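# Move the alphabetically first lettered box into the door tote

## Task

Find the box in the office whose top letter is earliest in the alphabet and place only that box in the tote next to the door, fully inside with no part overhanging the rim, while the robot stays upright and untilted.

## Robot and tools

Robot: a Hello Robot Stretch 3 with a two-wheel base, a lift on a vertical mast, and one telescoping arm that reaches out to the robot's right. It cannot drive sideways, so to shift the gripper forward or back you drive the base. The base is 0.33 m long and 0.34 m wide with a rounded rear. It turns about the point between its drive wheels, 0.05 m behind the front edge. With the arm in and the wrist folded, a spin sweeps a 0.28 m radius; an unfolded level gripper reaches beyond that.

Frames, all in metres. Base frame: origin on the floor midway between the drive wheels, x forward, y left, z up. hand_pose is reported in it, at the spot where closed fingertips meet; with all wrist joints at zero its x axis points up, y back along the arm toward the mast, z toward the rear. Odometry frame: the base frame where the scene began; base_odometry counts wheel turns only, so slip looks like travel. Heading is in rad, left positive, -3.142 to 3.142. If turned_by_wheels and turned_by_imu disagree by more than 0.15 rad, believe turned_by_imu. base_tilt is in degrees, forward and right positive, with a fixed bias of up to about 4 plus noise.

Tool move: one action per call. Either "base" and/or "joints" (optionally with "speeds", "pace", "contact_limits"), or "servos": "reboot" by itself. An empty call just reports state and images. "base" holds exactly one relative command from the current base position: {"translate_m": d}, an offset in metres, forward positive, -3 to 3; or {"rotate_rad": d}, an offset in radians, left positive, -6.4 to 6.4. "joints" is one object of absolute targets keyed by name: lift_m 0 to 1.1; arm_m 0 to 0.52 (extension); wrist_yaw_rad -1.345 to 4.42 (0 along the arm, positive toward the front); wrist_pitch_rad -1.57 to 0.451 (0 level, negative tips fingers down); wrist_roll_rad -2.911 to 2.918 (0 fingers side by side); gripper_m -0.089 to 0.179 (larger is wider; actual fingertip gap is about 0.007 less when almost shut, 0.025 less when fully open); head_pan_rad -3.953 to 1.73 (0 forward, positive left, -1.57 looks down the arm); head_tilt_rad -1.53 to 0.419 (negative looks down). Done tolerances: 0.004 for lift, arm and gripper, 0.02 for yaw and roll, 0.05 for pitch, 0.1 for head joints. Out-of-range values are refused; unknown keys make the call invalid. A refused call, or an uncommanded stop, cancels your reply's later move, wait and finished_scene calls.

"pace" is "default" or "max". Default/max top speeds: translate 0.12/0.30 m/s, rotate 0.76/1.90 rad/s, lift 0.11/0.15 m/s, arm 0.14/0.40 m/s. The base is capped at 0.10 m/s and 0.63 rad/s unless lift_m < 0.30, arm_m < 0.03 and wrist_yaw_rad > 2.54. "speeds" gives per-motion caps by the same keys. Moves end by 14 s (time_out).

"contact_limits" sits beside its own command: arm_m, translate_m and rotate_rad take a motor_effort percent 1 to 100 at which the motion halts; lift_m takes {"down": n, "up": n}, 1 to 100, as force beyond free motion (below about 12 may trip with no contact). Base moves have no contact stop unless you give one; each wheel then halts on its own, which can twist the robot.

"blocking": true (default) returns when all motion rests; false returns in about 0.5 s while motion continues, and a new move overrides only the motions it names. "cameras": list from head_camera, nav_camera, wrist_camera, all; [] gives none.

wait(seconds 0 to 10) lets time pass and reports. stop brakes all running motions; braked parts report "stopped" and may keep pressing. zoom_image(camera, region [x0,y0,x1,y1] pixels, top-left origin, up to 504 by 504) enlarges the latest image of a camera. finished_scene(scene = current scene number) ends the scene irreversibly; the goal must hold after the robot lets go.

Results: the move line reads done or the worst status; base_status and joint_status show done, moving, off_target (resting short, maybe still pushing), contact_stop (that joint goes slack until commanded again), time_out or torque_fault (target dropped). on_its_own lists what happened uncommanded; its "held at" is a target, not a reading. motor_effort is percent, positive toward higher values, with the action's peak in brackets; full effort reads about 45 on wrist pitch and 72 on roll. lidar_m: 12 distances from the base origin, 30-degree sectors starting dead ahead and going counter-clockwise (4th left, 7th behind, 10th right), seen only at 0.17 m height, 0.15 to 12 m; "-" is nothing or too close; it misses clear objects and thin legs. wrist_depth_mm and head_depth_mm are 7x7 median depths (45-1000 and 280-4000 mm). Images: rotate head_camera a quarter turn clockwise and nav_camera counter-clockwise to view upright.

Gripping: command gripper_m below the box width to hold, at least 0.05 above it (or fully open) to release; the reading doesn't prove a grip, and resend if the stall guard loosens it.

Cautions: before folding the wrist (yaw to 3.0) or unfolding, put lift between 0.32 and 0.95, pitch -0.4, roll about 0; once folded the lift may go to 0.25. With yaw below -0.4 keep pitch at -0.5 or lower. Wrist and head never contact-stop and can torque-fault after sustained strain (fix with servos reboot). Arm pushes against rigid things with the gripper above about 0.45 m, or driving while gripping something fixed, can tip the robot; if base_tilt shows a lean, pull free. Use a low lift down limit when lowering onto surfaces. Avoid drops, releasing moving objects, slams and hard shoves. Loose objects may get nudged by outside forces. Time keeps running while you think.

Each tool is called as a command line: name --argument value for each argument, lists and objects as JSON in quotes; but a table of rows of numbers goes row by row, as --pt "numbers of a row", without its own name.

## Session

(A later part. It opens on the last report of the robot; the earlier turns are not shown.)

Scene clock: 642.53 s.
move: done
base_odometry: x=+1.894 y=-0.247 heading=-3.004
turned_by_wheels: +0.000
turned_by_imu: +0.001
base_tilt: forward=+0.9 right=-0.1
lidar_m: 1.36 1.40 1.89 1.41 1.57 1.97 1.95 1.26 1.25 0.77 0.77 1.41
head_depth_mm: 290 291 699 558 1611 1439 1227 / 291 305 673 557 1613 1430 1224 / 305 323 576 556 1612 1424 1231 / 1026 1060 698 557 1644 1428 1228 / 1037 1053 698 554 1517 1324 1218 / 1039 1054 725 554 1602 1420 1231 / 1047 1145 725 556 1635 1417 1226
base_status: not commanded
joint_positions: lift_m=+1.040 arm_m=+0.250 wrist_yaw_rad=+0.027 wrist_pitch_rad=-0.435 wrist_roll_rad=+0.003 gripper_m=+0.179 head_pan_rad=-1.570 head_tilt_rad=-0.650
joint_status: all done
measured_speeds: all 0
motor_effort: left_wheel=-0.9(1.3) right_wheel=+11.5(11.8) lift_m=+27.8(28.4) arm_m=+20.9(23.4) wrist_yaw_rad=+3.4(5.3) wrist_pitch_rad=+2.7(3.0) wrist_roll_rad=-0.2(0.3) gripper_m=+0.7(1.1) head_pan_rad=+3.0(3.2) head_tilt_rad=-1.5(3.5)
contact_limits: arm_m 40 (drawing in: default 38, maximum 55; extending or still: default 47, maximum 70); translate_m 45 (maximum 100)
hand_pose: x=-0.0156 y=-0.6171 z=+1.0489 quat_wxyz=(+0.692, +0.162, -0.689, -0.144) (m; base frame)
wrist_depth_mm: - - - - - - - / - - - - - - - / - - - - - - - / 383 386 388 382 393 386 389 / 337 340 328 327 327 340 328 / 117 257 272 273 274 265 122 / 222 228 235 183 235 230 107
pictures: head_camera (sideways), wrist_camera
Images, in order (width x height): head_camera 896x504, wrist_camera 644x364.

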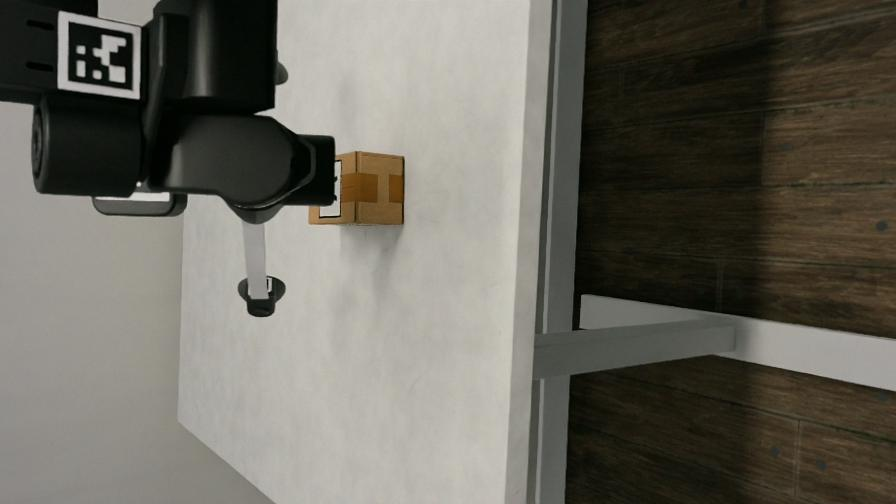

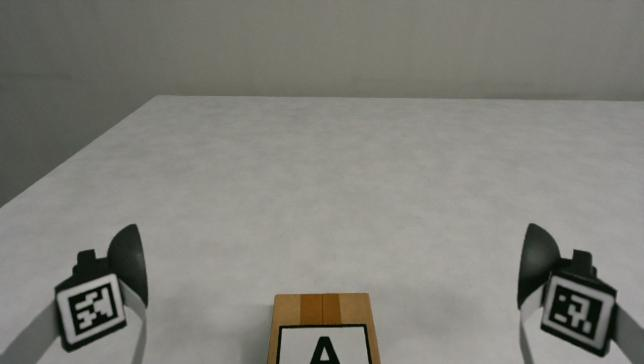

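move --joints '{"lift_m": 0.975, "wrist_yaw_rad": 0.05}' --contact_limits '{"lift_m": {"down": 15}}' --cameras '["wrist_camera", "head_camera"]'

Scene clock: 647.40 s.
move: done
base_odometry: x=+1.894 y=-0.247 heading=-3.004
turned_by_wheels: +0.000
turned_by_imu: +0.001
base_tilt: forward=+1.0 right=+0.0
lidar_m: 1.35 1.40 1.89 1.41 1.56 1.98 1.95 1.26 1.25 0.77 0.77 1.42
head_depth_mm: 1021 323 332 542 1612 1434 1238 / 1022 325 337 539 1612 1430 1232 / 1028 437 360 521 1608 1436 1225 / 1028 1056 671 557 1635 1409 1225 / 1035 1052 727 556 1514 1324 1227 / 1039 1054 725 555 1596 1418 1233 / 1044 1138 724 553 1643 1423 1228
base_status: not commanded
joint_positions: lift_m=+0.975 arm_m=+0.250 wrist_yaw_rad=+0.047 wrist_pitch_rad=-0.435 wrist_roll_rad=+0.003 gripper_m=+0.179 head_pan_rad=-1.570 head_tilt_rad=-0.650
joint_status: all done
measured_speeds: all 0
motor_effort: left_wheel=-0.8(1.2) right_wheel=+11.2(11.8) lift_m=+20.7(24.7) arm_m=+17.9(19.3) wrist_yaw_rad=+3.3(6.1) wrist_pitch_rad=+2.3(2.8) wrist_roll_rad=+0.0(0.3) gripper_m=-0.4(1.0) head_pan_rad=+2.4(3.2) head_tilt_rad=-1.2(2.7)
contact_limits: arm_m 40 (drawing in: default 38, maximum 55; extending or still: default 47, maximum 70); lift_m down 15 (down: maximum 72; up: maximum 65); translate_m 45 (maximum 100)
hand_pose: x=-0.0112 y=-0.6170 z=+0.9839 quat_wxyz=(+0.693, +0.169, -0.687, -0.137) (m; base frame)
wrist_depth_mm: - - - - - - - / - - - - - - - / 355 356 357 382 378 380 382 / 287 287 288 288 288 290 288 / 231 232 231 159 224 232 233 / 125 140 187 133 182 188 122 / 157 162 162 117 121 167 109
pictures: head_camera (sideways), wrist_camera
Images, in order (width x height): head_camera 896x504, wrist_camera 644x364.

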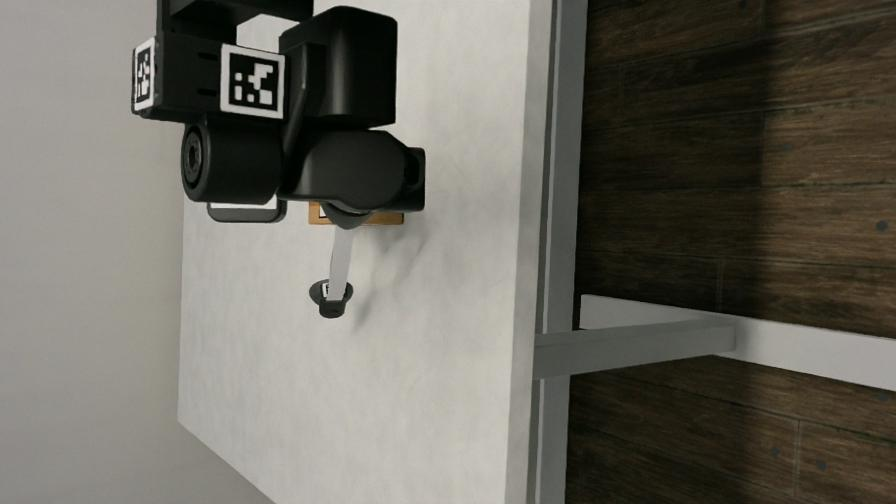

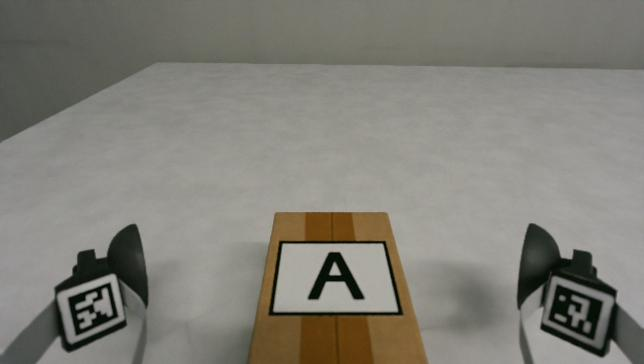

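move --joints '{"lift_m": 0.945, "arm_m": 0.258}' --contact_limits '{"lift_m": {"down": 15}, "arm_m": 40}' --cameras '["wrist_camera"]'

move --joints '{"gripper_m": 0.02}' --cameras '["wrist_camera", "head_camera"]'

Scene clock: 655.17 s.
move: done
base_odometry: x=+1.894 y=-0.247 heading=-3.004
turned_by_wheels: +0.000
turned_by_imu: +0.001
base_tilt: forward=+0.9 right=-0.2
lidar_m: 1.35 1.40 1.89 1.41 1.57 1.97 1.96 1.26 1.25 0.77 0.77 1.41
head_depth_mm: 1022 1067 354 524 1601 1427 1232 / 1021 942 356 507 1620 1430 1230 / 1025 1066 382 464 1619 1422 1229 / 1030 1068 697 558 1630 1422 1235 / 1035 1062 729 558 1529 1333 1222 / 1041 1064 731 557 1596 1423 1229 / 1048 1142 726 554 1626 1426 1237
base_status: not commanded
joint_positions: lift_m=+0.945 arm_m=+0.258 wrist_yaw_rad=+0.047 wrist_pitch_rad=-0.414 wrist_roll_rad=+0.011 gripper_m=+0.179 head_pan_rad=-1.570 head_tilt_rad=-0.650
joint_status: all done
measured_speeds: all 0
motor_effort: left_wheel=-0.9(1.1) right_wheel=+11.1(11.7) lift_m=+17.4(22.1) arm_m=+20.7(22.7) wrist_yaw_rad=+3.4(4.1) wrist_pitch_rad=-1.5(3.0) wrist_roll_rad=-2.8(3.2) gripper_m=-0.2(0.9) head_pan_rad=+2.5(3.5) head_tilt_rad=-1.8(2.5)
contact_limits: arm_m 40 (drawing in: default 38, maximum 55; extending or still: default 47, maximum 70); lift_m down 15 (down: maximum 72; up: maximum 65); translate_m 45 (maximum 100)
hand_pose: x=-0.0110 y=-0.6277 z=+0.9586 quat_wxyz=(+0.692, +0.161, -0.692, -0.130) (m; base frame)
wrist_depth_mm: - - - - - - - / - - - - - - - / 340 333 336 333 332 329 330 / 249 248 247 248 246 247 245 / 200 197 189 122 132 197 203 / 116 139 158 105 108 157 122 / - 136 87 89 89 140 109
pictures: wrist_camera
Images, in order (width x height): wrist_camera 644x364.

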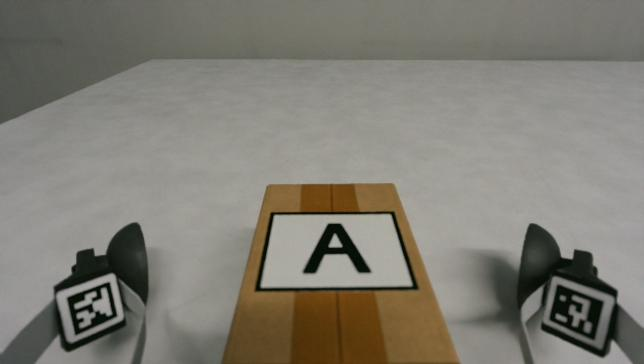

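Scene clock: 657.33 s.
move: done
base_odometry: x=+1.894 y=-0.247 heading=-3.004
turned_by_wheels: +0.000
turned_by_imu: +0.000
base_tilt: forward=+1.0 right=+0.0
lidar_m: 1.35 1.40 1.89 1.41 1.57 1.97 1.95 1.26 1.25 0.77 0.77 1.41
head_depth_mm: 1018 1063 354 523 1614 1430 1233 / 1025 945 356 506 1610 1431 1225 / 1021 1062 381 465 1604 1433 1234 / 1027 1065 668 556 1631 1432 1231 / 1036 1058 728 555 1531 1333 1222 / 1045 1051 728 554 1600 1430 1224 / 1047 1145 726 553 1662 1416 1234
base_status: not commanded
joint_positions: lift_m=+0.945 arm_m=+0.258 wrist_yaw_rad=+0.056 wrist_pitch_rad=-0.397 wrist_roll_rad=+0.011 gripper_m=+0.022 head_pan_rad=-1.570 head_tilt_rad=-0.650
joint_status: all done
measured_speeds: all 0
motor_effort: left_wheel=-1.1(1.3) right_wheel=+9.7(11.5) lift_m=+19.3(19.3) arm_m=+18.8(20.8) wrist_yaw_rad=-4.1(4.8) wrist_pitch_rad=-4.4(4.6) wrist_roll_rad=-2.8(3.1) gripper_m=-37.7(98.9) head_pan_rad=+0.9(3.4) head_tilt_rad=-0.9(2.4)
contact_limits: arm_m 40 (drawing in: default 38, maximum 55; extending or still: default 47, maximum 70); lift_m down 15 (down: maximum 72; up: maximum 65); translate_m 45 (maximum 100)
hand_pose: x=-0.0089 y=-0.6296 z=+0.9624 quat_wxyz=(+0.693, +0.158, -0.693, -0.121) (m; base frame)
wrist_depth_mm: - - - - - - - / - - - - - - - / 358 352 353 349 351 350 348 / 261 261 258 257 257 258 254 / 206 205 159 127 133 204 202 / 169 125 113 108 108 125 167 / 145 136 90 90 89 135 143
pictures: head_camera (sideways), wrist_camera
Images, in order (width x height): head_camera 896x504, wrist_camera 644x364.

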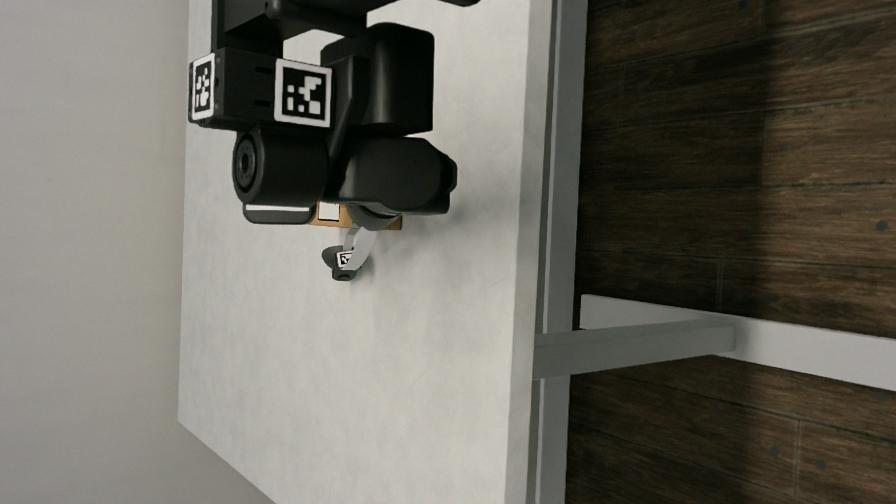

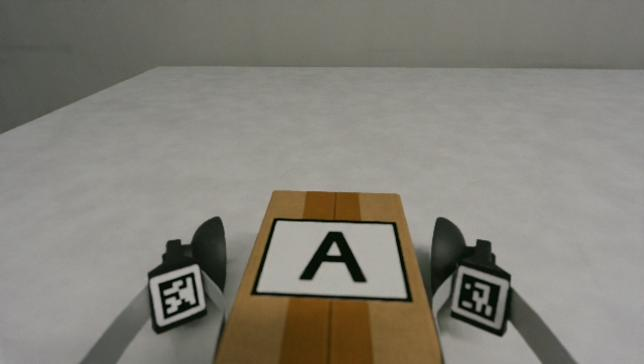

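move --joints '{"lift_m": 1.0}' --speeds '{"lift_m": 0.06}' --cameras '["wrist_camera", "head_camera"]'

Scene clock: 666.13 s.
move: done
base_odometry: x=+1.894 y=-0.247 heading=-3.004
turned_by_wheels: +0.000
turned_by_imu: +0.001
base_tilt: forward=+0.9 right=+0.0
lidar_m: 1.36 1.40 1.89 1.41 1.57 1.98 1.96 1.26 1.25 0.77 0.77 1.41
head_depth_mm: 976 321 329 558 1604 1437 1229 / 995 322 352 559 1618 1430 1230 / 1028 335 357 557 1615 1424 1238 / 1026 1054 672 556 1640 1427 1225 / 1033 1061 728 555 1521 1335 1223 / 1038 1048 728 554 1605 1421 1225 / 1045 1134 726 554 1647 1426 1228
base_status: not commanded
joint_positions: lift_m=+1.000 arm_m=+0.258 wrist_yaw_rad=+0.053 wrist_pitch_rad=-0.442 wrist_roll_rad=+0.005 gripper_m=+0.025 head_pan_rad=-1.570 head_tilt_rad=-0.650
joint_status: all done
measured_speeds: all 0
motor_effort: left_wheel=-1.1(1.2) right_wheel=+9.8(10.4) lift_m=+31.1(32.7) arm_m=+14.4(15.9) wrist_yaw_rad=-2.4(4.5) wrist_pitch_rad=+4.1(4.6) wrist_roll_rad=-0.9(2.8) gripper_m=-19.5(20.4) head_pan_rad=+2.1(2.7) head_tilt_rad=-0.3(1.4)
contact_limits: arm_m 40 (drawing in: default 38, maximum 55; extending or still: default 47, maximum 70); translate_m 45 (maximum 100)
hand_pose: x=-0.0097 y=-0.6240 z=+1.0073 quat_wxyz=(+0.692, +0.173, -0.687, -0.137) (m; base frame)
wrist_depth_mm: - - - - - - - / - - - - - - - / 406 405 403 383 404 404 407 / 330 327 326 327 326 329 329 / 265 264 254 129 141 266 265 / 222 125 127 106 106 126 222 / 196 181 90 90 90 122 191
pictures: head_camera (sideways), wrist_camera
Images, in order (width x height): head_camera 896x504, wrist_camera 644x364.

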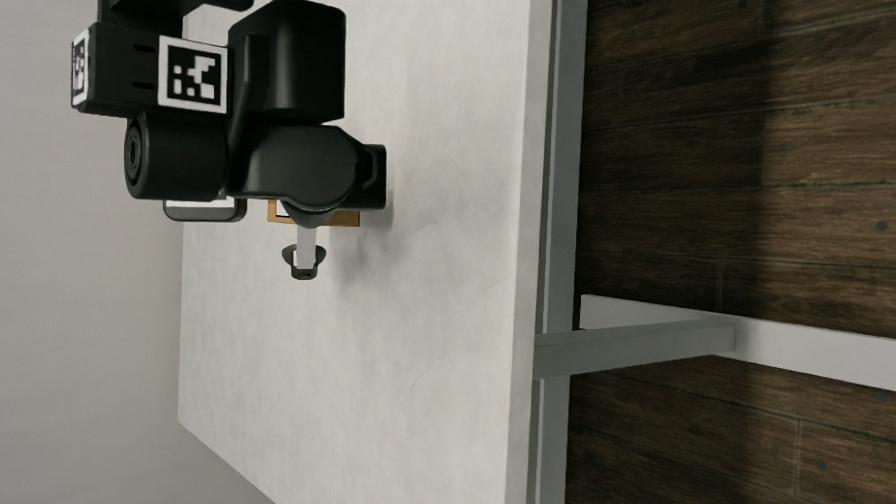

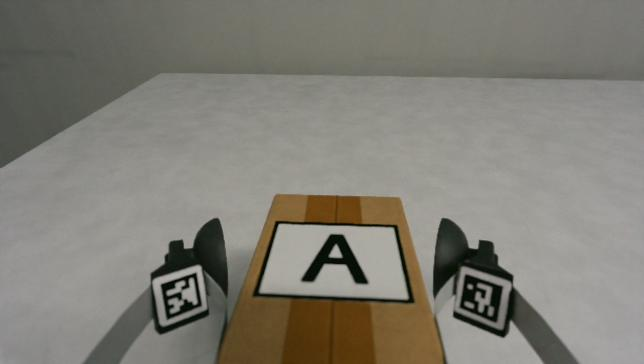

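move --joints '{"lift_m": 1.03, "arm_m": 0.0, "head_tilt_rad": -0.7}' --speeds '{"arm_m": 0.2}' --cameras '["head_camera", "wrist_camera", "nav_camera"]'

Scene clock: 679.67 s.
move: done
base_odometry: x=+1.894 y=-0.247 heading=-3.004
turned_by_wheels: +0.000
turned_by_imu: +0.001
base_tilt: forward=+0.9 right=+0.0
lidar_m: 1.35 1.40 1.89 1.41 1.57 1.97 1.96 1.26 1.26 0.77 0.77 1.41
head_depth_mm: 1024 915 - - - - 1189 / 1032 968 - - - - 1159 / 1034 912 - - - - 1184 / 1041 917 663 497 1577 1376 1204 / 1048 910 662 505 1457 1320 1187 / 1046 912 661 535 1588 1375 1189 / 1051 957 659 536 1638 1377 1202
base_status: not commanded
joint_positions: lift_m=+1.030 arm_m=+0.002 wrist_yaw_rad=+0.053 wrist_pitch_rad=-0.443 wrist_roll_rad=+0.005 gripper_m=+0.025 head_pan_rad=-1.570 head_tilt_rad=-0.699
joint_status: all done
joint sent to its limit — arm_m, lower limit.
measured_speeds: all 0
motor_effort: left_wheel=-1.0(1.3) right_wheel=+9.6(10.2) lift_m=+30.0(33.7) arm_m=-20.9(22.0) wrist_yaw_rad=-2.1(2.7) wrist_pitch_rad=+3.9(4.4) wrist_roll_rad=-0.9(1.2) gripper_m=-18.8(20.3) head_pan_rad=+1.6(2.9) head_tilt_rad=-3.4(5.0)
contact_limits: translate_m 45 (maximum 100)
hand_pose: x=-0.0098 y=-0.3676 z=+1.0372 quat_wxyz=(+0.692, +0.173, -0.687, -0.138) (m; base frame)
wrist_depth_mm: - - - - - - - / - - - - - - - / - - - - - - - / 381 381 379 382 382 382 367 / 308 309 155 129 141 308 308 / 265 124 127 106 106 126 260 / - 122 90 90 90 240 247
pictures: head_camera (sideways), nav_camera (sideways), wrist_camera
Images, in order (width x height): head_camera 896x504, nav_camera 672x504, wrist_camera 644x364.

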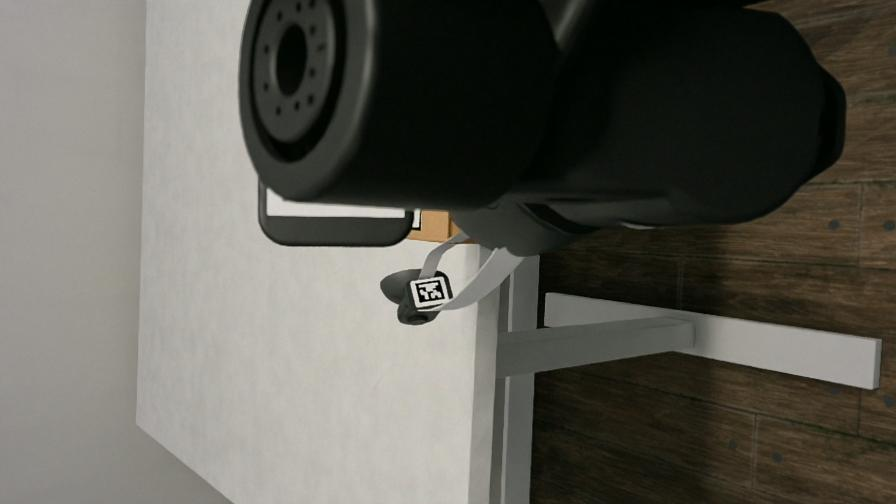

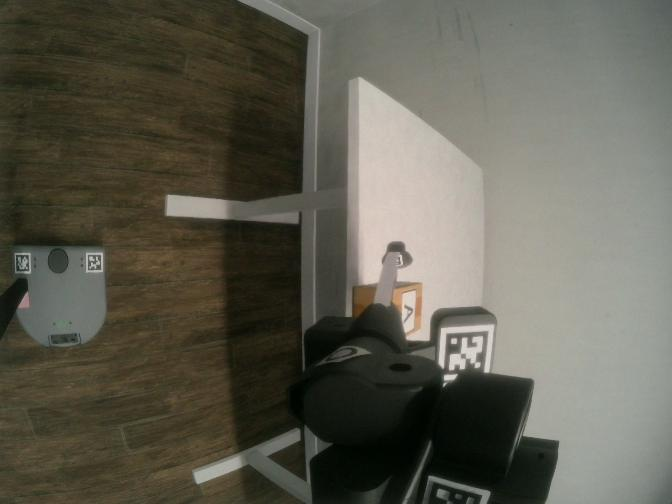

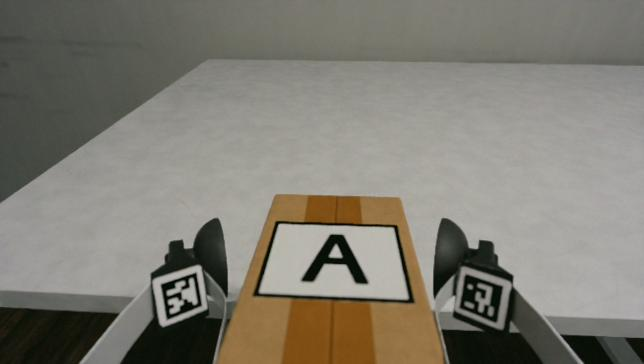

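move --joints '{"wrist_yaw_rad": 1.57}' --cameras '[]'

move --base '{"translate_m": 0.85}' --joints '{"lift_m": 0.6, "wrist_pitch_rad": -0.4, "head_pan_rad": 0.0, "head_tilt_rad": -0.5}' --contact_limits '{"translate_m": 45}' --cameras '["head_camera", "wrist_camera"]'

Scene clock: 696.33 s.
move: done
base_odometry: x=+1.894 y=-0.247 heading=-3.004
turned_by_wheels: +0.000
turned_by_imu: +0.001
base_tilt: forward=+0.9 right=-0.3
lidar_m: 1.35 1.40 1.89 1.41 1.56 1.97 1.95 1.26 1.26 0.77 0.77 1.41
head_depth_mm: 1023 915 - - - 1325 1203 / 1027 967 - - - - 1203 / 1032 910 - - - - 1203 / 1035 914 664 536 1666 - 1187 / 1042 912 664 536 1616 - 1149 / 1050 912 660 537 1661 - 1160 / 1056 957 658 552 - - 1149
base_status: not commanded
joint_positions: lift_m=+1.030 arm_m=+0.002 wrist_yaw_rad=+1.567 wrist_pitch_rad=-0.443 wrist_roll_rad=+0.005 gripper_m=+0.025 head_pan_rad=-1.570 head_tilt_rad=-0.700
joint_status: all done
measured_speeds: all 0
motor_effort: left_wheel=-1.0(1.3) right_wheel=+10.2(10.3) lift_m=+27.8(28.9) arm_m=-19.5(20.1) wrist_yaw_rad=+3.7(7.2) wrist_pitch_rad=+4.0(4.3) wrist_roll_rad=-0.7(1.0) gripper_m=-19.8(20.0) head_pan_rad=+1.1(2.4) head_tilt_rad=-3.6(5.5)
contact_limits: translate_m 45 (maximum 100)
hand_pose: x=+0.1998 y=-0.1478 z=+1.0372 quat_wxyz=(+0.598, +0.598, -0.380, +0.375) (m; base frame)
wrist_depth_mm: - - - - - - - / - - - - - - - / - - - - - - - / - - - - - - - / - - - 129 135 - 319 / - 124 126 106 106 126 - / - 123 90 90 90 - -
pictures: none
No camera images: "cameras" was empty.

Scene clock: 705.93 s.
move: done
base_odometry: x=+1.052 y=-0.363 heading=-3.004
turned_by_wheels: +0.000
turned_by_imu: -0.001
base_tilt: forward=+0.9 right=-0.1
lidar_m: 0.51 0.53 0.71 1.87 1.47 1.93 2.79 1.72 0.96 1.19 0.74 0.53
head_depth_mm: 383 415 452 506 573 645 745 / 394 426 465 508 561 607 749 / 395 429 470 518 575 611 755 / 397 430 471 521 582 641 761 / 398 434 474 523 584 645 766 / 400 436 475 526 587 650 776 / 402 437 478 528 592 654 782
base_status: done
joint_positions: lift_m=+0.600 arm_m=+0.002 wrist_yaw_rad=+1.567 wrist_pitch_rad=-0.428 wrist_roll_rad=+0.005 gripper_m=+0.025 head_pan_rad=+0.000 head_tilt_rad=-0.500
joint_status: all done
measured_speeds: all 0
motor_effort: left_wheel=+4.5(13.5) right_wheel=+6.2(14.1) lift_m=+28.0(28.3) arm_m=-18.1(20.0) wrist_yaw_rad=+3.4(4.4) wrist_pitch_rad=+4.7(8.0) wrist_roll_rad=-0.7(1.1) gripper_m=-19.2(20.7) head_pan_rad=-3.6(5.1) head_tilt_rad=+1.9(5.1)
contact_limits: translate_m 45 (maximum 100)
hand_pose: x=+0.2018 y=-0.1478 z=+0.6105 quat_wxyz=(+0.595, +0.595, -0.385, +0.380) (m; base frame)
wrist_depth_mm: - - - - - - - / - - - - - - - / - - - - - - - / - - - - - - - / - - - 130 129 - - / - 123 126 106 106 120 - / - 101 90 90 90 118 -
pictures: head_camera (sideways), wrist_camera
Images, in order (width x height): head_camera 896x504, wrist_camera 644x364.

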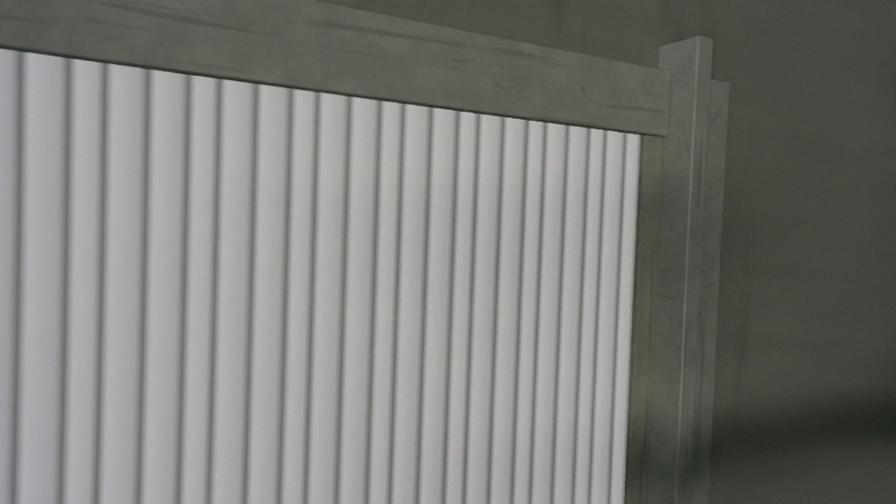

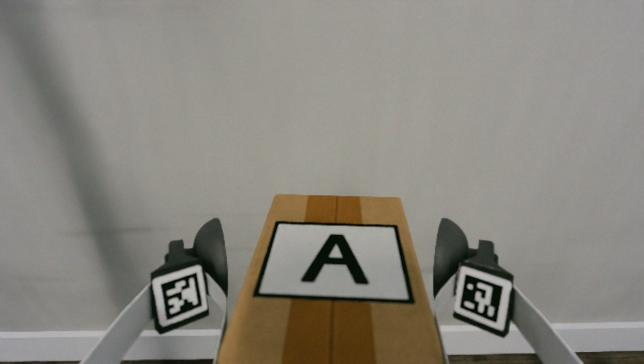

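move --joints '{"wrist_yaw_rad": 2.3, "head_tilt_rad": -1.4}' --speeds '{"wrist_yaw_rad": 0.5}' --cameras '["head_camera", "nav_camera"]'

Scene clock: 711.03 s.
move: done
base_odometry: x=+1.052 y=-0.363 heading=-3.004
turned_by_wheels: +0.000
turned_by_imu: +0.001
base_tilt: forward=+0.9 right=-0.1
lidar_m: 0.51 0.53 0.71 1.87 1.47 1.93 2.79 1.72 0.96 1.19 0.74 0.53
head_depth_mm: 676 904 1278 1268 1230 431 402 / 677 913 1294 1265 526 1197 409 / 684 916 1295 640 1077 1050 411 / 689 922 1300 1256 1084 1051 423 / 693 939 1312 1284 1089 1059 411 / 698 945 1313 1285 1252 418 394 / 700 954 1317 1290 1251 381 369
base_status: not commanded
joint_positions: lift_m=+0.600 arm_m=+0.002 wrist_yaw_rad=+2.297 wrist_pitch_rad=-0.428 wrist_roll_rad=+0.005 gripper_m=+0.025 head_pan_rad=+0.000 head_tilt_rad=-1.406
joint_status: all done
measured_speeds: all 0
motor_effort: left_wheel=+4.5(4.6) right_wheel=+5.9(6.4) lift_m=+31.2(31.6) arm_m=-16.8(17.8) wrist_yaw_rad=+4.0(6.5) wrist_pitch_rad=+5.0(5.3) wrist_roll_rad=-0.7(1.1) gripper_m=-18.9(20.5) head_pan_rad=-1.7(3.9) head_tilt_rad=-4.1(7.8)
contact_limits: translate_m 45 (maximum 100)
hand_pose: x=+0.1456 y=+0.0013 z=+0.6105 quat_wxyz=(+0.420, +0.693, -0.147, +0.567) (m; base frame)
wrist_depth_mm: - - - - - - - / - - - - - - - / - - - - - - - / - - - - - - - / - - 155 129 129 - - / 862 123 126 106 106 120 - / 792 123 90 90 90 116 -
pictures: head_camera (sideways), nav_camera (sideways)
Images, in order (width x height): head_camera 896x504, nav_camera 672x504.

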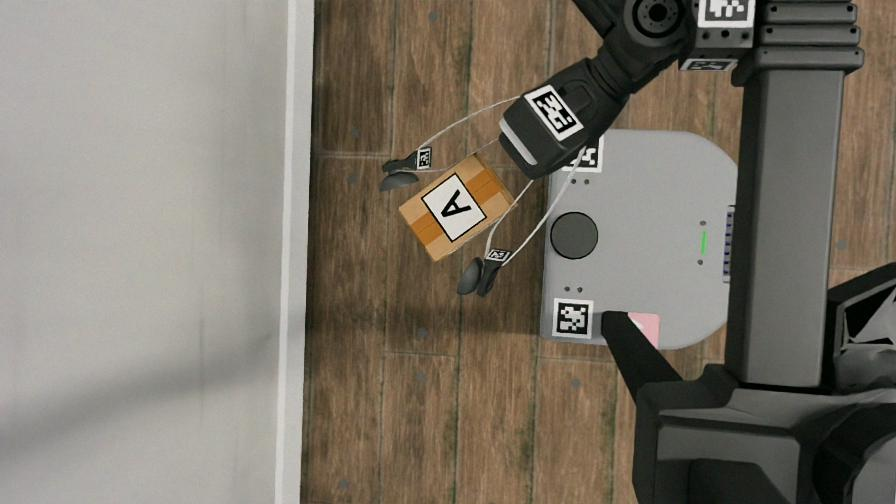

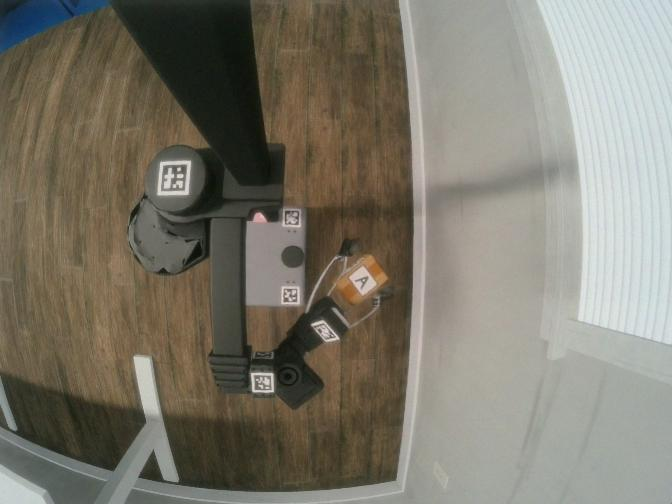

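move --joints '{"wrist_yaw_rad": 2.62}' --speeds '{"wrist_yaw_rad": 0.5}' --cameras '["head_camera"]'

Scene clock: 717.27 s.
move: done
base_odometry: x=+1.052 y=-0.363 heading=-3.004
turned_by_wheels: +0.000
turned_by_imu: +0.001
base_tilt: forward=+0.9 right=-0.1
lidar_m: 0.51 0.53 0.71 1.87 1.48 1.92 2.80 1.71 0.96 1.19 0.74 0.53
head_depth_mm: 670 898 1297 1264 1228 431 402 / 676 904 1297 1261 539 1194 409 / 676 908 1297 1275 611 1056 410 / 681 916 1305 1270 1065 1055 411 / 685 923 1299 1280 1081 1052 409 / 692 932 1301 1287 1241 420 393 / 693 943 1316 1290 1260 381 373
base_status: not commanded
joint_positions: lift_m=+0.600 arm_m=+0.002 wrist_yaw_rad=+2.617 wrist_pitch_rad=-0.428 wrist_roll_rad=+0.005 gripper_m=+0.025 head_pan_rad=+0.000 head_tilt_rad=-1.400
joint_status: all done
measured_speeds: all 0
motor_effort: left_wheel=+4.4(4.6) right_wheel=+5.9(6.3) lift_m=+31.1(31.2) arm_m=-16.4(17.0) wrist_yaw_rad=+3.6(5.9) wrist_pitch_rad=+5.0(5.5) wrist_roll_rad=-0.7(1.0) gripper_m=-18.9(19.9) head_pan_rad=-2.3(3.0) head_tilt_rad=-2.3(3.2)
contact_limits: translate_m 45 (maximum 100)
hand_pose: x=+0.0906 y=+0.0463 z=+0.6105 quat_wxyz=(+0.325, +0.707, -0.035, +0.627) (m; base frame)
wrist_depth_mm: - - - - - - - / - - - - - - - / - - - - - - - / - - - - - - - / - - 155 129 129 - - / 886 123 126 106 106 120 - / - 123 90 90 90 115 -
pictures: head_camera (sideways)
Images, in order (width x height): head_camera 896x504.

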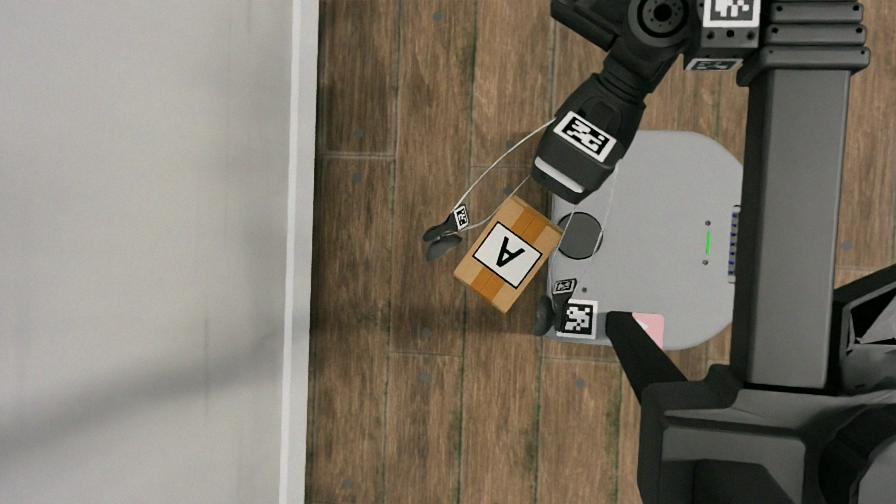

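move --base '{"rotate_rad": 1.571}' --joints '{"lift_m": 0.28, "head_pan_rad": 0.0, "head_tilt_rad": -0.6}' --contact_limits '{"rotate_rad": 45}' --cameras '["nav_camera"]'

Scene clock: 729.27 s.
move: done
base_odometry: x=+1.052 y=-0.363 heading=-1.434
turned_by_wheels: +1.570
turned_by_imu: +1.566
base_tilt: forward=+0.9 right=+0.0
lidar_m: 1.77 1.45 1.92 2.80 1.75 0.97 1.19 0.75 0.54 0.51 0.53 0.71
head_depth_mm: 1849 1829 1801 1759 1658 1457 1269 / 2988 2810 2691 2231 1796 1472 1262 / 3135 3374 3068 2271 1794 1483 1258 / 3082 3392 3087 2275 1777 1472 1265 / 3113 3435 3047 2247 1777 1480 1261 / 3060 3284 1946 1949 1785 1472 1251 / 1306 1406 1538 2038 1791 1470 1258
base_status: done
joint_positions: lift_m=+0.280 arm_m=+0.002 wrist_yaw_rad=+2.617 wrist_pitch_rad=-0.427 wrist_roll_rad=+0.005 gripper_m=+0.025 head_pan_rad=+0.000 head_tilt_rad=-0.598
joint_status: all done
measured_speeds: all 0
motor_effort: left_wheel=-10.5(13.8) right_wheel=+12.0(15.8) lift_m=+22.1(28.2) arm_m=-20.5(20.6) wrist_yaw_rad=+3.4(4.2) wrist_pitch_rad=+5.0(5.3) wrist_roll_rad=-0.5(1.1) gripper_m=-19.6(20.1) head_pan_rad=-0.6(2.5) head_tilt_rad=-3.1(5.7)
contact_limits: rotate_rad 45 (maximum 100)
hand_pose: x=+0.0906 y=+0.0464 z=+0.2905 quat_wxyz=(+0.324, +0.707, -0.035, +0.627) (m; base frame)
wrist_depth_mm: - - - - - - - / - - - - - - - / - - - - - - - / 757 738 751 737 764 750 769 / 606 612 155 129 135 615 609 / 510 124 126 106 106 126 506 / - 123 90 90 90 408 432
pictures: nav_camera (sideways)
Images, in order (width x height): nav_camera 672x504.

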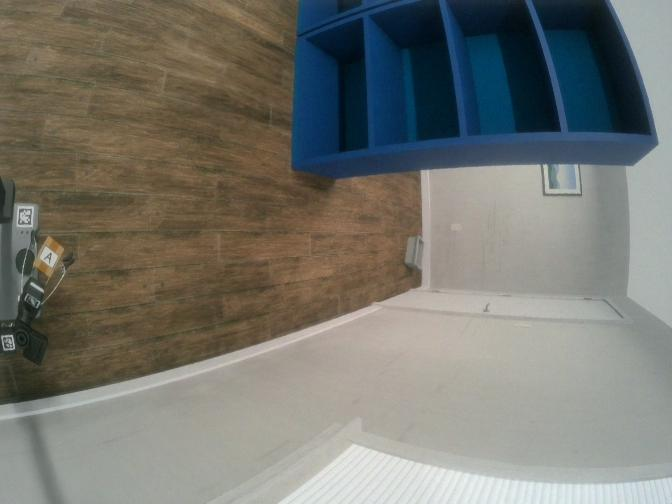

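move --base '{"translate_m": 1.9}' --pace "max" --contact_limits '{"translate_m": 45}' --cameras '["head_camera", "nav_camera"]'

Scene clock: 740.37 s.
move: done
base_odometry: x=+1.312 y=-2.245 heading=-1.434
turned_by_wheels: +0.000
turned_by_imu: -0.001
base_tilt: forward=+1.0 right=-0.3
lidar_m: 1.53 1.73 2.31 0.52 0.53 0.70 2.04 0.66 0.47 0.45 0.46 0.61
head_depth_mm: 1418 1520 1528 1448 1428 1403 1237 / 1434 1565 1749 1964 1786 1484 1256 / 1442 1582 1763 1992 1747 1489 1260 / 1440 1584 1763 1993 1705 1477 1259 / 1433 1604 1769 2003 1779 1470 1250 / 1456 1580 1772 2002 1771 1460 1252 / 1456 1611 1778 2004 1773 1477 1256
base_status: done
joint_positions: lift_m=+0.280 arm_m=+0.002 wrist_yaw_rad=+2.617 wrist_pitch_rad=-0.427 wrist_roll_rad=+0.005 gripper_m=+0.025 head_pan_rad=+0.000 head_tilt_rad=-0.601
joint_status: not commanded
measured_speeds: all 0
motor_effort: left_wheel=+6.0(13.1) right_wheel=+1.2(19.9) lift_m=+30.5(31.4) arm_m=-17.6(19.6) wrist_yaw_rad=+3.2(3.8) wrist_pitch_rad=+4.7(5.3) wrist_roll_rad=-0.9(1.1) gripper_m=-19.1(20.6) head_pan_rad=+2.0(2.3) head_tilt_rad=+0.4(3.5)
contact_limits: translate_m 45 (maximum 100)
hand_pose: x=+0.0905 y=+0.0465 z=+0.2906 quat_wxyz=(+0.324, +0.707, -0.035, +0.627) (m; base frame)
wrist_depth_mm: - - - - - - - / 432 - - - - - - / 449 - - - - - - / 480 755 744 754 744 742 755 / - 600 154 129 135 609 605 / 508 124 126 106 106 126 504 / - 123 90 90 90 414 438
pictures: head_camera (sideways), nav_camera (sideways)
Images, in order (width x height): head_camera 896x504, nav_camera 672x504.

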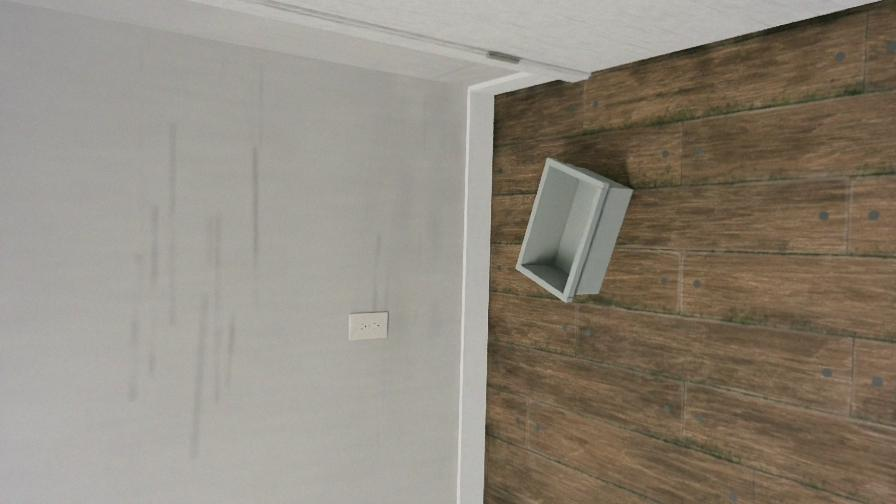

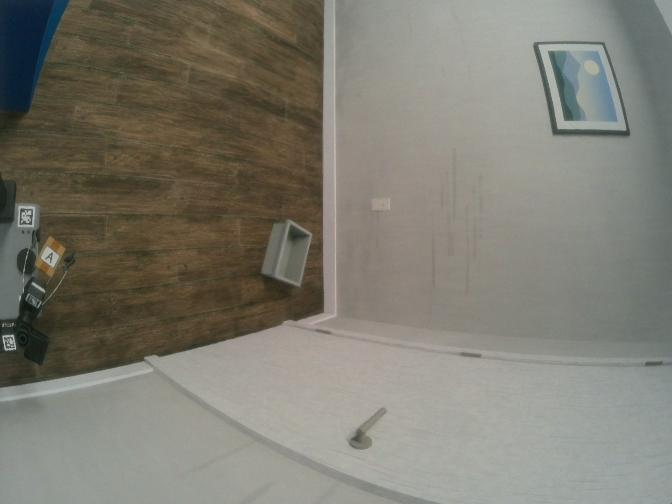

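move --joints '{"lift_m": 0.75, "head_tilt_rad": -0.9}' --cameras '[]'

move --joints '{"wrist_yaw_rad": 1.57}' --cameras '["head_camera"]'

Scene clock: 786.93 s.
move: done
base_odometry: x=+1.312 y=-2.245 heading=-1.434
turned_by_wheels: +0.000
turned_by_imu: +0.001
base_tilt: forward=+1.0 right=-0.1
lidar_m: 1.53 1.73 2.31 0.52 0.53 0.70 2.05 0.66 0.47 0.45 0.46 0.61
head_depth_mm: 1500 1583 1479 1468 1361 1238 1125 / 1557 1799 1907 1625 1431 1249 1136 / 1556 1815 1900 1612 1410 1263 1132 / 1559 1816 1809 1619 1416 1254 455 / 1580 1815 1878 1615 1421 1264 1128 / 1578 1832 1903 1619 1419 1252 1135 / 1584 1823 1891 1613 1422 1260 1131
base_status: not commanded
joint_positions: lift_m=+0.750 arm_m=+0.002 wrist_yaw_rad=+2.617 wrist_pitch_rad=-0.427 wrist_roll_rad=+0.005 gripper_m=+0.025 head_pan_rad=+0.000 head_tilt_rad=-0.900
joint_status: all done
measured_speeds: all 0
motor_effort: left_wheel=+6.1(6.3) right_wheel=+1.7(2.2) lift_m=+30.4(33.4) arm_m=-16.1(17.2) wrist_yaw_rad=+2.7(3.5) wrist_pitch_rad=+4.8(5.2) wrist_roll_rad=-0.8(1.0) gripper_m=-18.7(20.1) head_pan_rad=+3.3(4.6) head_tilt_rad=-4.7(6.7)
contact_limits: translate_m 45 (maximum 100)
hand_pose: x=+0.0905 y=+0.0465 z=+0.7606 quat_wxyz=(+0.324, +0.707, -0.035, +0.627) (m; base frame)
wrist_depth_mm: - - - - - - - / 435 - - - - - - / 456 - - - - - - / 485 - - - - - - / - - - 129 135 - - / - 123 126 106 106 126 - / - 100 90 90 90 850 905
pictures: none
No camera images: "cameras" was empty.

Scene clock: 788.47 s.
move: done
base_odometry: x=+1.312 y=-2.245 heading=-1.434
turned_by_wheels: +0.000
turned_by_imu: +0.000
base_tilt: forward=+0.9 right=-0.2
lidar_m: 1.53 1.73 2.31 0.52 0.53 0.71 2.04 0.66 0.47 0.45 0.46 0.61
head_depth_mm: 1500 1571 1481 1473 1358 479 441 / 1543 1794 1902 1629 1420 1262 1114 / 1558 1804 1881 1623 1410 1258 1131 / 1562 1820 1794 1616 1425 1260 1121 / 1567 1832 1895 1608 1418 1255 1140 / 1574 1822 1895 1610 1416 1260 1129 / 1575 1833 1907 1621 1420 1260 1126
base_status: not commanded
joint_positions: lift_m=+0.750 arm_m=+0.002 wrist_yaw_rad=+1.573 wrist_pitch_rad=-0.427 wrist_roll_rad=+0.005 gripper_m=+0.025 head_pan_rad=+0.000 head_tilt_rad=-0.900
joint_status: all done
measured_speeds: all 0
motor_effort: left_wheel=+5.7(6.2) right_wheel=+1.9(2.1) lift_m=+30.4(30.8) arm_m=-15.9(16.2) wrist_yaw_rad=-2.7(5.8) wrist_pitch_rad=+4.7(5.2) wrist_roll_rad=-0.8(1.0) gripper_m=-18.7(20.0) head_pan_rad=+2.9(4.5) head_tilt_rad=-5.3(6.1)
contact_limits: translate_m 45 (maximum 100)
hand_pose: x=+0.2019 y=-0.1463 z=+0.7606 quat_wxyz=(+0.594, +0.596, -0.383, +0.382) (m; base frame)
wrist_depth_mm: - - - - - - - / - - - - - - - / - - - - - - - / - - - - - - - / - - - 129 129 - - / - 124 127 106 106 119 - / 947 123 90 90 90 116 -
pictures: head_camera (sideways)
Images, in order (width x height): head_camera 896x504.

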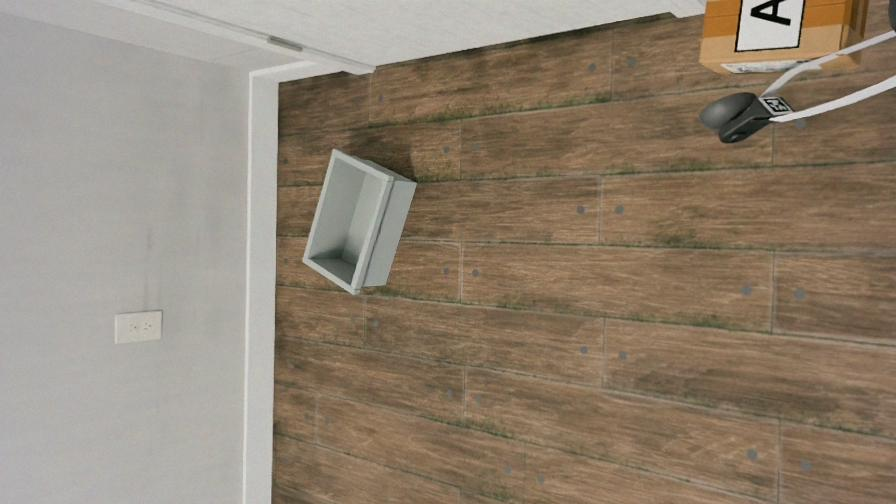

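move --base '{"rotate_rad": 0.15}' --contact_limits '{"rotate_rad": 45}' --cameras '[]'

move --base '{"translate_m": 0.85}' --contact_limits '{"translate_m": 45}' --joints '{"head_pan_rad": -1.57, "head_tilt_rad": -0.9}' --cameras '[]'

move --base '{"rotate_rad": 1.02}' --contact_limits '{"rotate_rad": 45}' --cameras '["head_camera"]'

Scene clock: 808.17 s.
move: done
base_odometry: x=+1.312 y=-2.245 heading=-1.284
turned_by_wheels: +0.149
turned_by_imu: +0.149
base_tilt: forward=+1.0 right=-0.3
lidar_m: 1.68 1.81 2.72 0.52 0.55 2.71 1.24 0.57 0.45 0.45 0.48 0.69
head_depth_mm: 1505 1716 1890 1617 1409 480 442 / 1523 1761 1914 1589 1413 1255 1122 / 1555 1824 1849 1612 1421 1257 1139 / 1602 1853 1907 1618 1425 1253 1132 / 1615 1884 1897 1607 1423 1260 1135 / 1650 1931 1894 1615 1425 1254 1141 / 1677 1969 1894 1626 1404 1256 1128
base_status: done
joint_positions: lift_m=+0.750 arm_m=+0.002 wrist_yaw_rad=+1.573 wrist_pitch_rad=-0.427 wrist_roll_rad=+0.005 gripper_m=+0.025 head_pan_rad=+0.000 head_tilt_rad=-0.900
joint_status: not commanded
measured_speeds: all 0
motor_effort: left_wheel=-10.2(13.3) right_wheel=+11.3(15.2) lift_m=+29.4(29.7) arm_m=-15.0(15.3) wrist_yaw_rad=-2.1(2.6) wrist_pitch_rad=+5.0(5.1) wrist_roll_rad=-0.8(1.1) gripper_m=-19.3(19.9) head_pan_rad=+3.6(4.4) head_tilt_rad=-5.0(6.2)
contact_limits: rotate_rad 45 (maximum 100)
hand_pose: x=+0.2019 y=-0.1464 z=+0.7606 quat_wxyz=(+0.594, +0.596, -0.383, +0.382) (m; base frame)
wrist_depth_mm: - - - - - - - / - - - - - - - / - - - - - - - / - - - - - - - / - - - 129 135 - - / - 124 126 106 106 121 - / 956 123 90 90 90 119 -
pictures: none
No camera images: "cameras" was empty.

Scene clock: 817.77 s.
move: done
base_odometry: x=+1.552 y=-3.061 heading=-1.284
turned_by_wheels: +0.000
turned_by_imu: +0.000
base_tilt: forward=+0.9 right=+0.0
lidar_m: 0.85 0.91 1.36 2.47 1.14 0.98 1.50 0.69 0.53 0.52 0.56 0.86
head_depth_mm: 441 508 598 729 931 302 307 / 450 518 612 752 927 298 1109 / 457 529 627 777 932 321 1100 / 465 539 645 794 1053 1257 954 / 474 552 659 829 1095 408 1089 / 483 564 676 846 1134 373 1088 / 492 577 697 877 1170 499 446
base_status: done
joint_positions: lift_m=+0.750 arm_m=+0.002 wrist_yaw_rad=+1.573 wrist_pitch_rad=-0.427 wrist_roll_rad=+0.005 gripper_m=+0.025 head_pan_rad=-1.570 head_tilt_rad=-0.900
joint_status: all done
measured_speeds: all 0
motor_effort: left_wheel=+7.6(12.2) right_wheel=+1.8(17.3) lift_m=+27.0(29.6) arm_m=-15.1(15.7) wrist_yaw_rad=-2.0(2.6) wrist_pitch_rad=+5.0(5.2) wrist_roll_rad=-0.6(1.1) gripper_m=-19.5(20.6) head_pan_rad=+2.8(5.5) head_tilt_rad=-2.1(6.4)
contact_limits: translate_m 45 (maximum 100)
hand_pose: x=+0.2019 y=-0.1464 z=+0.7606 quat_wxyz=(+0.594, +0.596, -0.383, +0.382) (m; base frame)
wrist_depth_mm: - - - - - - - / - - - - - - - / - - - - - - - / - - 879 - - - - / - - 153 129 129 - - / - 124 126 106 106 119 457 / 935 123 90 90 90 119 498
pictures: none
No camera images: "cameras" was empty.

Scene clock: 820.50 s.
move: done
base_odometry: x=+1.552 y=-3.061 heading=-0.265
turned_by_wheels: +1.019
turned_by_imu: +1.017
base_tilt: forward=+0.9 right=-0.3
lidar_m: 1.30 2.62 1.18 0.98 1.66 0.72 0.53 0.52 0.55 0.83 0.85 0.90
head_depth_mm: 778 849 920 979 1109 302 308 / 879 991 1115 1263 1340 298 1105 / 863 1005 1217 1490 1417 321 1107 / 829 962 1143 1413 1421 1253 958 / 801 923 1086 1326 1424 409 1090 / 767 881 1033 1256 1389 373 1093 / 741 846 983 1180 1367 499 446
base_status: done
joint_positions: lift_m=+0.750 arm_m=+0.002 wrist_yaw_rad=+1.573 wrist_pitch_rad=-0.427 wrist_roll_rad=+0.005 gripper_m=+0.025 head_pan_rad=-1.570 head_tilt_rad=-0.900
joint_status: not commanded
measured_speeds: all 0
motor_effort: left_wheel=-9.9(14.9) right_wheel=+11.5(14.6) lift_m=+26.3(27.3) arm_m=-20.0(20.8) wrist_yaw_rad=-1.7(2.3) wrist_pitch_rad=+4.8(5.3) wrist_roll_rad=-0.8(1.0) gripper_m=-19.5(20.5) head_pan_rad=+2.8(4.1) head_tilt_rad=-2.9(4.3)
contact_limits: rotate_rad 45 (maximum 100)
hand_pose: x=+0.2019 y=-0.1464 z=+0.7606 quat_wxyz=(+0.594, +0.596, -0.383, +0.382) (m; base frame)
wrist_depth_mm: - - - - - - - / - - - - - - - / - - - - - - - / - - - - - - - / - - - 129 135 - - / - 124 126 106 106 119 601 / 920 123 90 90 90 119 -
pictures: head_camera (sideways)
Images, in order (width x height): head_camera 896x504.

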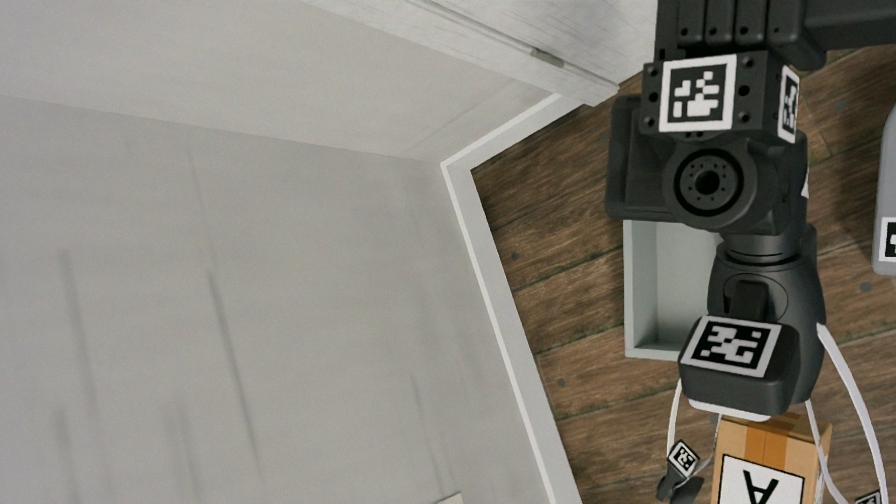

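move --base '{"translate_m": 0.085}' --joints '{"wrist_yaw_rad": 0.0, "head_tilt_rad": -1.1}' --contact_limits '{"translate_m": 45}' --cameras '[]'

move --joints '{"wrist_pitch_rad": -1.2, "arm_m": 0.227}' --cameras '["head_camera", "wrist_camera"]'

Scene clock: 827.83 s.
move: done
base_odometry: x=+1.634 y=-3.083 heading=-0.265
turned_by_wheels: +0.000
turned_by_imu: +0.001
base_tilt: forward=+0.8 right=-0.1
lidar_m: 1.24 2.55 1.22 0.99 1.89 0.82 0.61 0.60 0.64 0.83 0.81 0.86
head_depth_mm: 951 1064 1193 1260 303 307 1012 / 976 1176 1407 1398 307 1016 981 / 929 1135 1334 419 339 1036 979 / 889 1074 1326 1305 1278 1183 973 / 848 1019 1268 1429 1282 1199 1110 / 816 970 1195 1408 1308 1202 1115 / 785 924 1118 1368 1300 1202 1120
base_status: done
joint_positions: lift_m=+0.750 arm_m=+0.002 wrist_yaw_rad=+0.003 wrist_pitch_rad=-0.427 wrist_roll_rad=+0.005 gripper_m=+0.025 head_pan_rad=-1.570 head_tilt_rad=-1.100
joint_status: all done
measured_speeds: all 0
motor_effort: left_wheel=+1.0(6.9) right_wheel=+10.0(15.7) lift_m=+25.2(26.0) arm_m=-15.8(17.8) wrist_yaw_rad=-2.2(6.2) wrist_pitch_rad=+5.0(5.2) wrist_roll_rad=-0.6(0.9) gripper_m=-18.6(20.5) head_pan_rad=+2.2(4.0) head_tilt_rad=-7.1(7.1)
contact_limits: translate_m 45 (maximum 100)
hand_pose: x=-0.0208 y=-0.3700 z=+0.7606 quat_wxyz=(+0.690, +0.151, -0.692, -0.149) (m; base frame)
wrist_depth_mm: - - - - - - 360 / - - - - - - 374 / - - - - - - 403 / - - - - - - 437 / - - - 129 129 496 - / - 123 126 106 106 123 - / - 120 90 90 90 118 -
pictures: none
No camera images: "cameras" was empty.

Scene clock: 830.73 s.
move: done
base_odometry: x=+1.634 y=-3.083 heading=-0.265
turned_by_wheels: +0.000
turned_by_imu: +0.000
base_tilt: forward=+1.0 right=+0.0
lidar_m: 1.24 2.56 1.22 0.99 1.89 0.82 0.61 0.60 0.64 0.83 0.81 0.86
head_depth_mm: 953 421 375 339 311 307 1010 / 976 410 450 1414 1285 1197 978 / 927 443 466 1392 1291 1054 973 / 886 1071 1294 1419 1296 1180 972 / 856 1020 1273 1426 1299 1200 1113 / 819 966 1202 1407 1305 1203 1117 / 784 923 1125 1380 1307 1205 1124
base_status: not commanded
joint_positions: lift_m=+0.750 arm_m=+0.227 wrist_yaw_rad=+0.003 wrist_pitch_rad=-1.204 wrist_roll_rad=+0.004 gripper_m=+0.025 head_pan_rad=-1.570 head_tilt_rad=-1.100
joint_status: all done
measured_speeds: all 0
motor_effort: left_wheel=+0.9(1.0) right_wheel=+10.1(10.5) lift_m=+25.0(25.4) arm_m=+21.4(23.7) wrist_yaw_rad=-2.1(2.6) wrist_pitch_rad=+0.4(5.9) wrist_roll_rad=-0.6(1.1) gripper_m=-18.5(19.9) head_pan_rad=+2.8(3.8) head_tilt_rad=-5.7(6.9)
contact_limits: translate_m 45 (maximum 100)
hand_pose: x=-0.0214 y=-0.4413 z=+0.6409 quat_wxyz=(+0.582, +0.401, -0.583, -0.401) (m; base frame)
wrist_depth_mm: - - - - - - 332 / 489 - - 856 861 - 369 / - - 833 829 822 546 - / - 812 814 816 779 679 - / 786 785 155 128 133 765 - / 757 124 126 106 105 123 - / 739 123 90 90 89 122 -
pictures: head_camera (sideways), wrist_camera
Images, in order (width x height): head_camera 896x504, wrist_camera 644x364.

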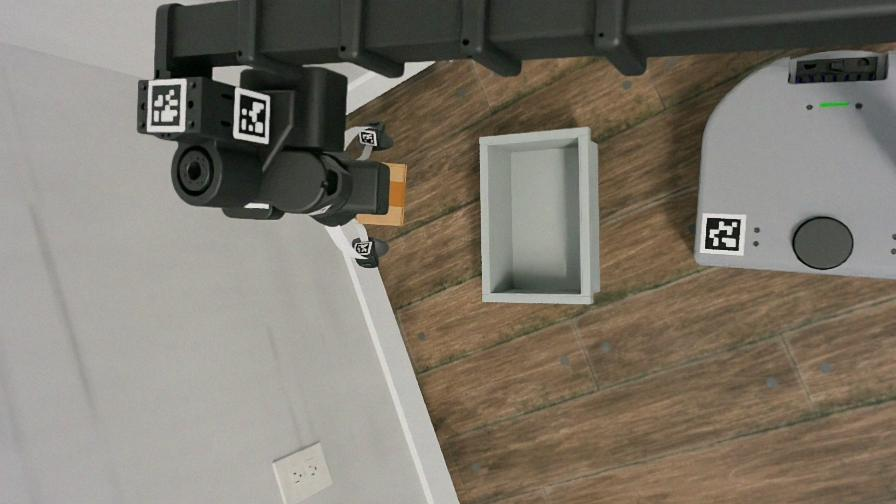

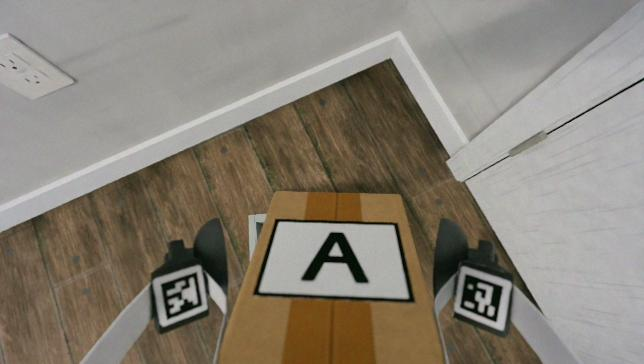

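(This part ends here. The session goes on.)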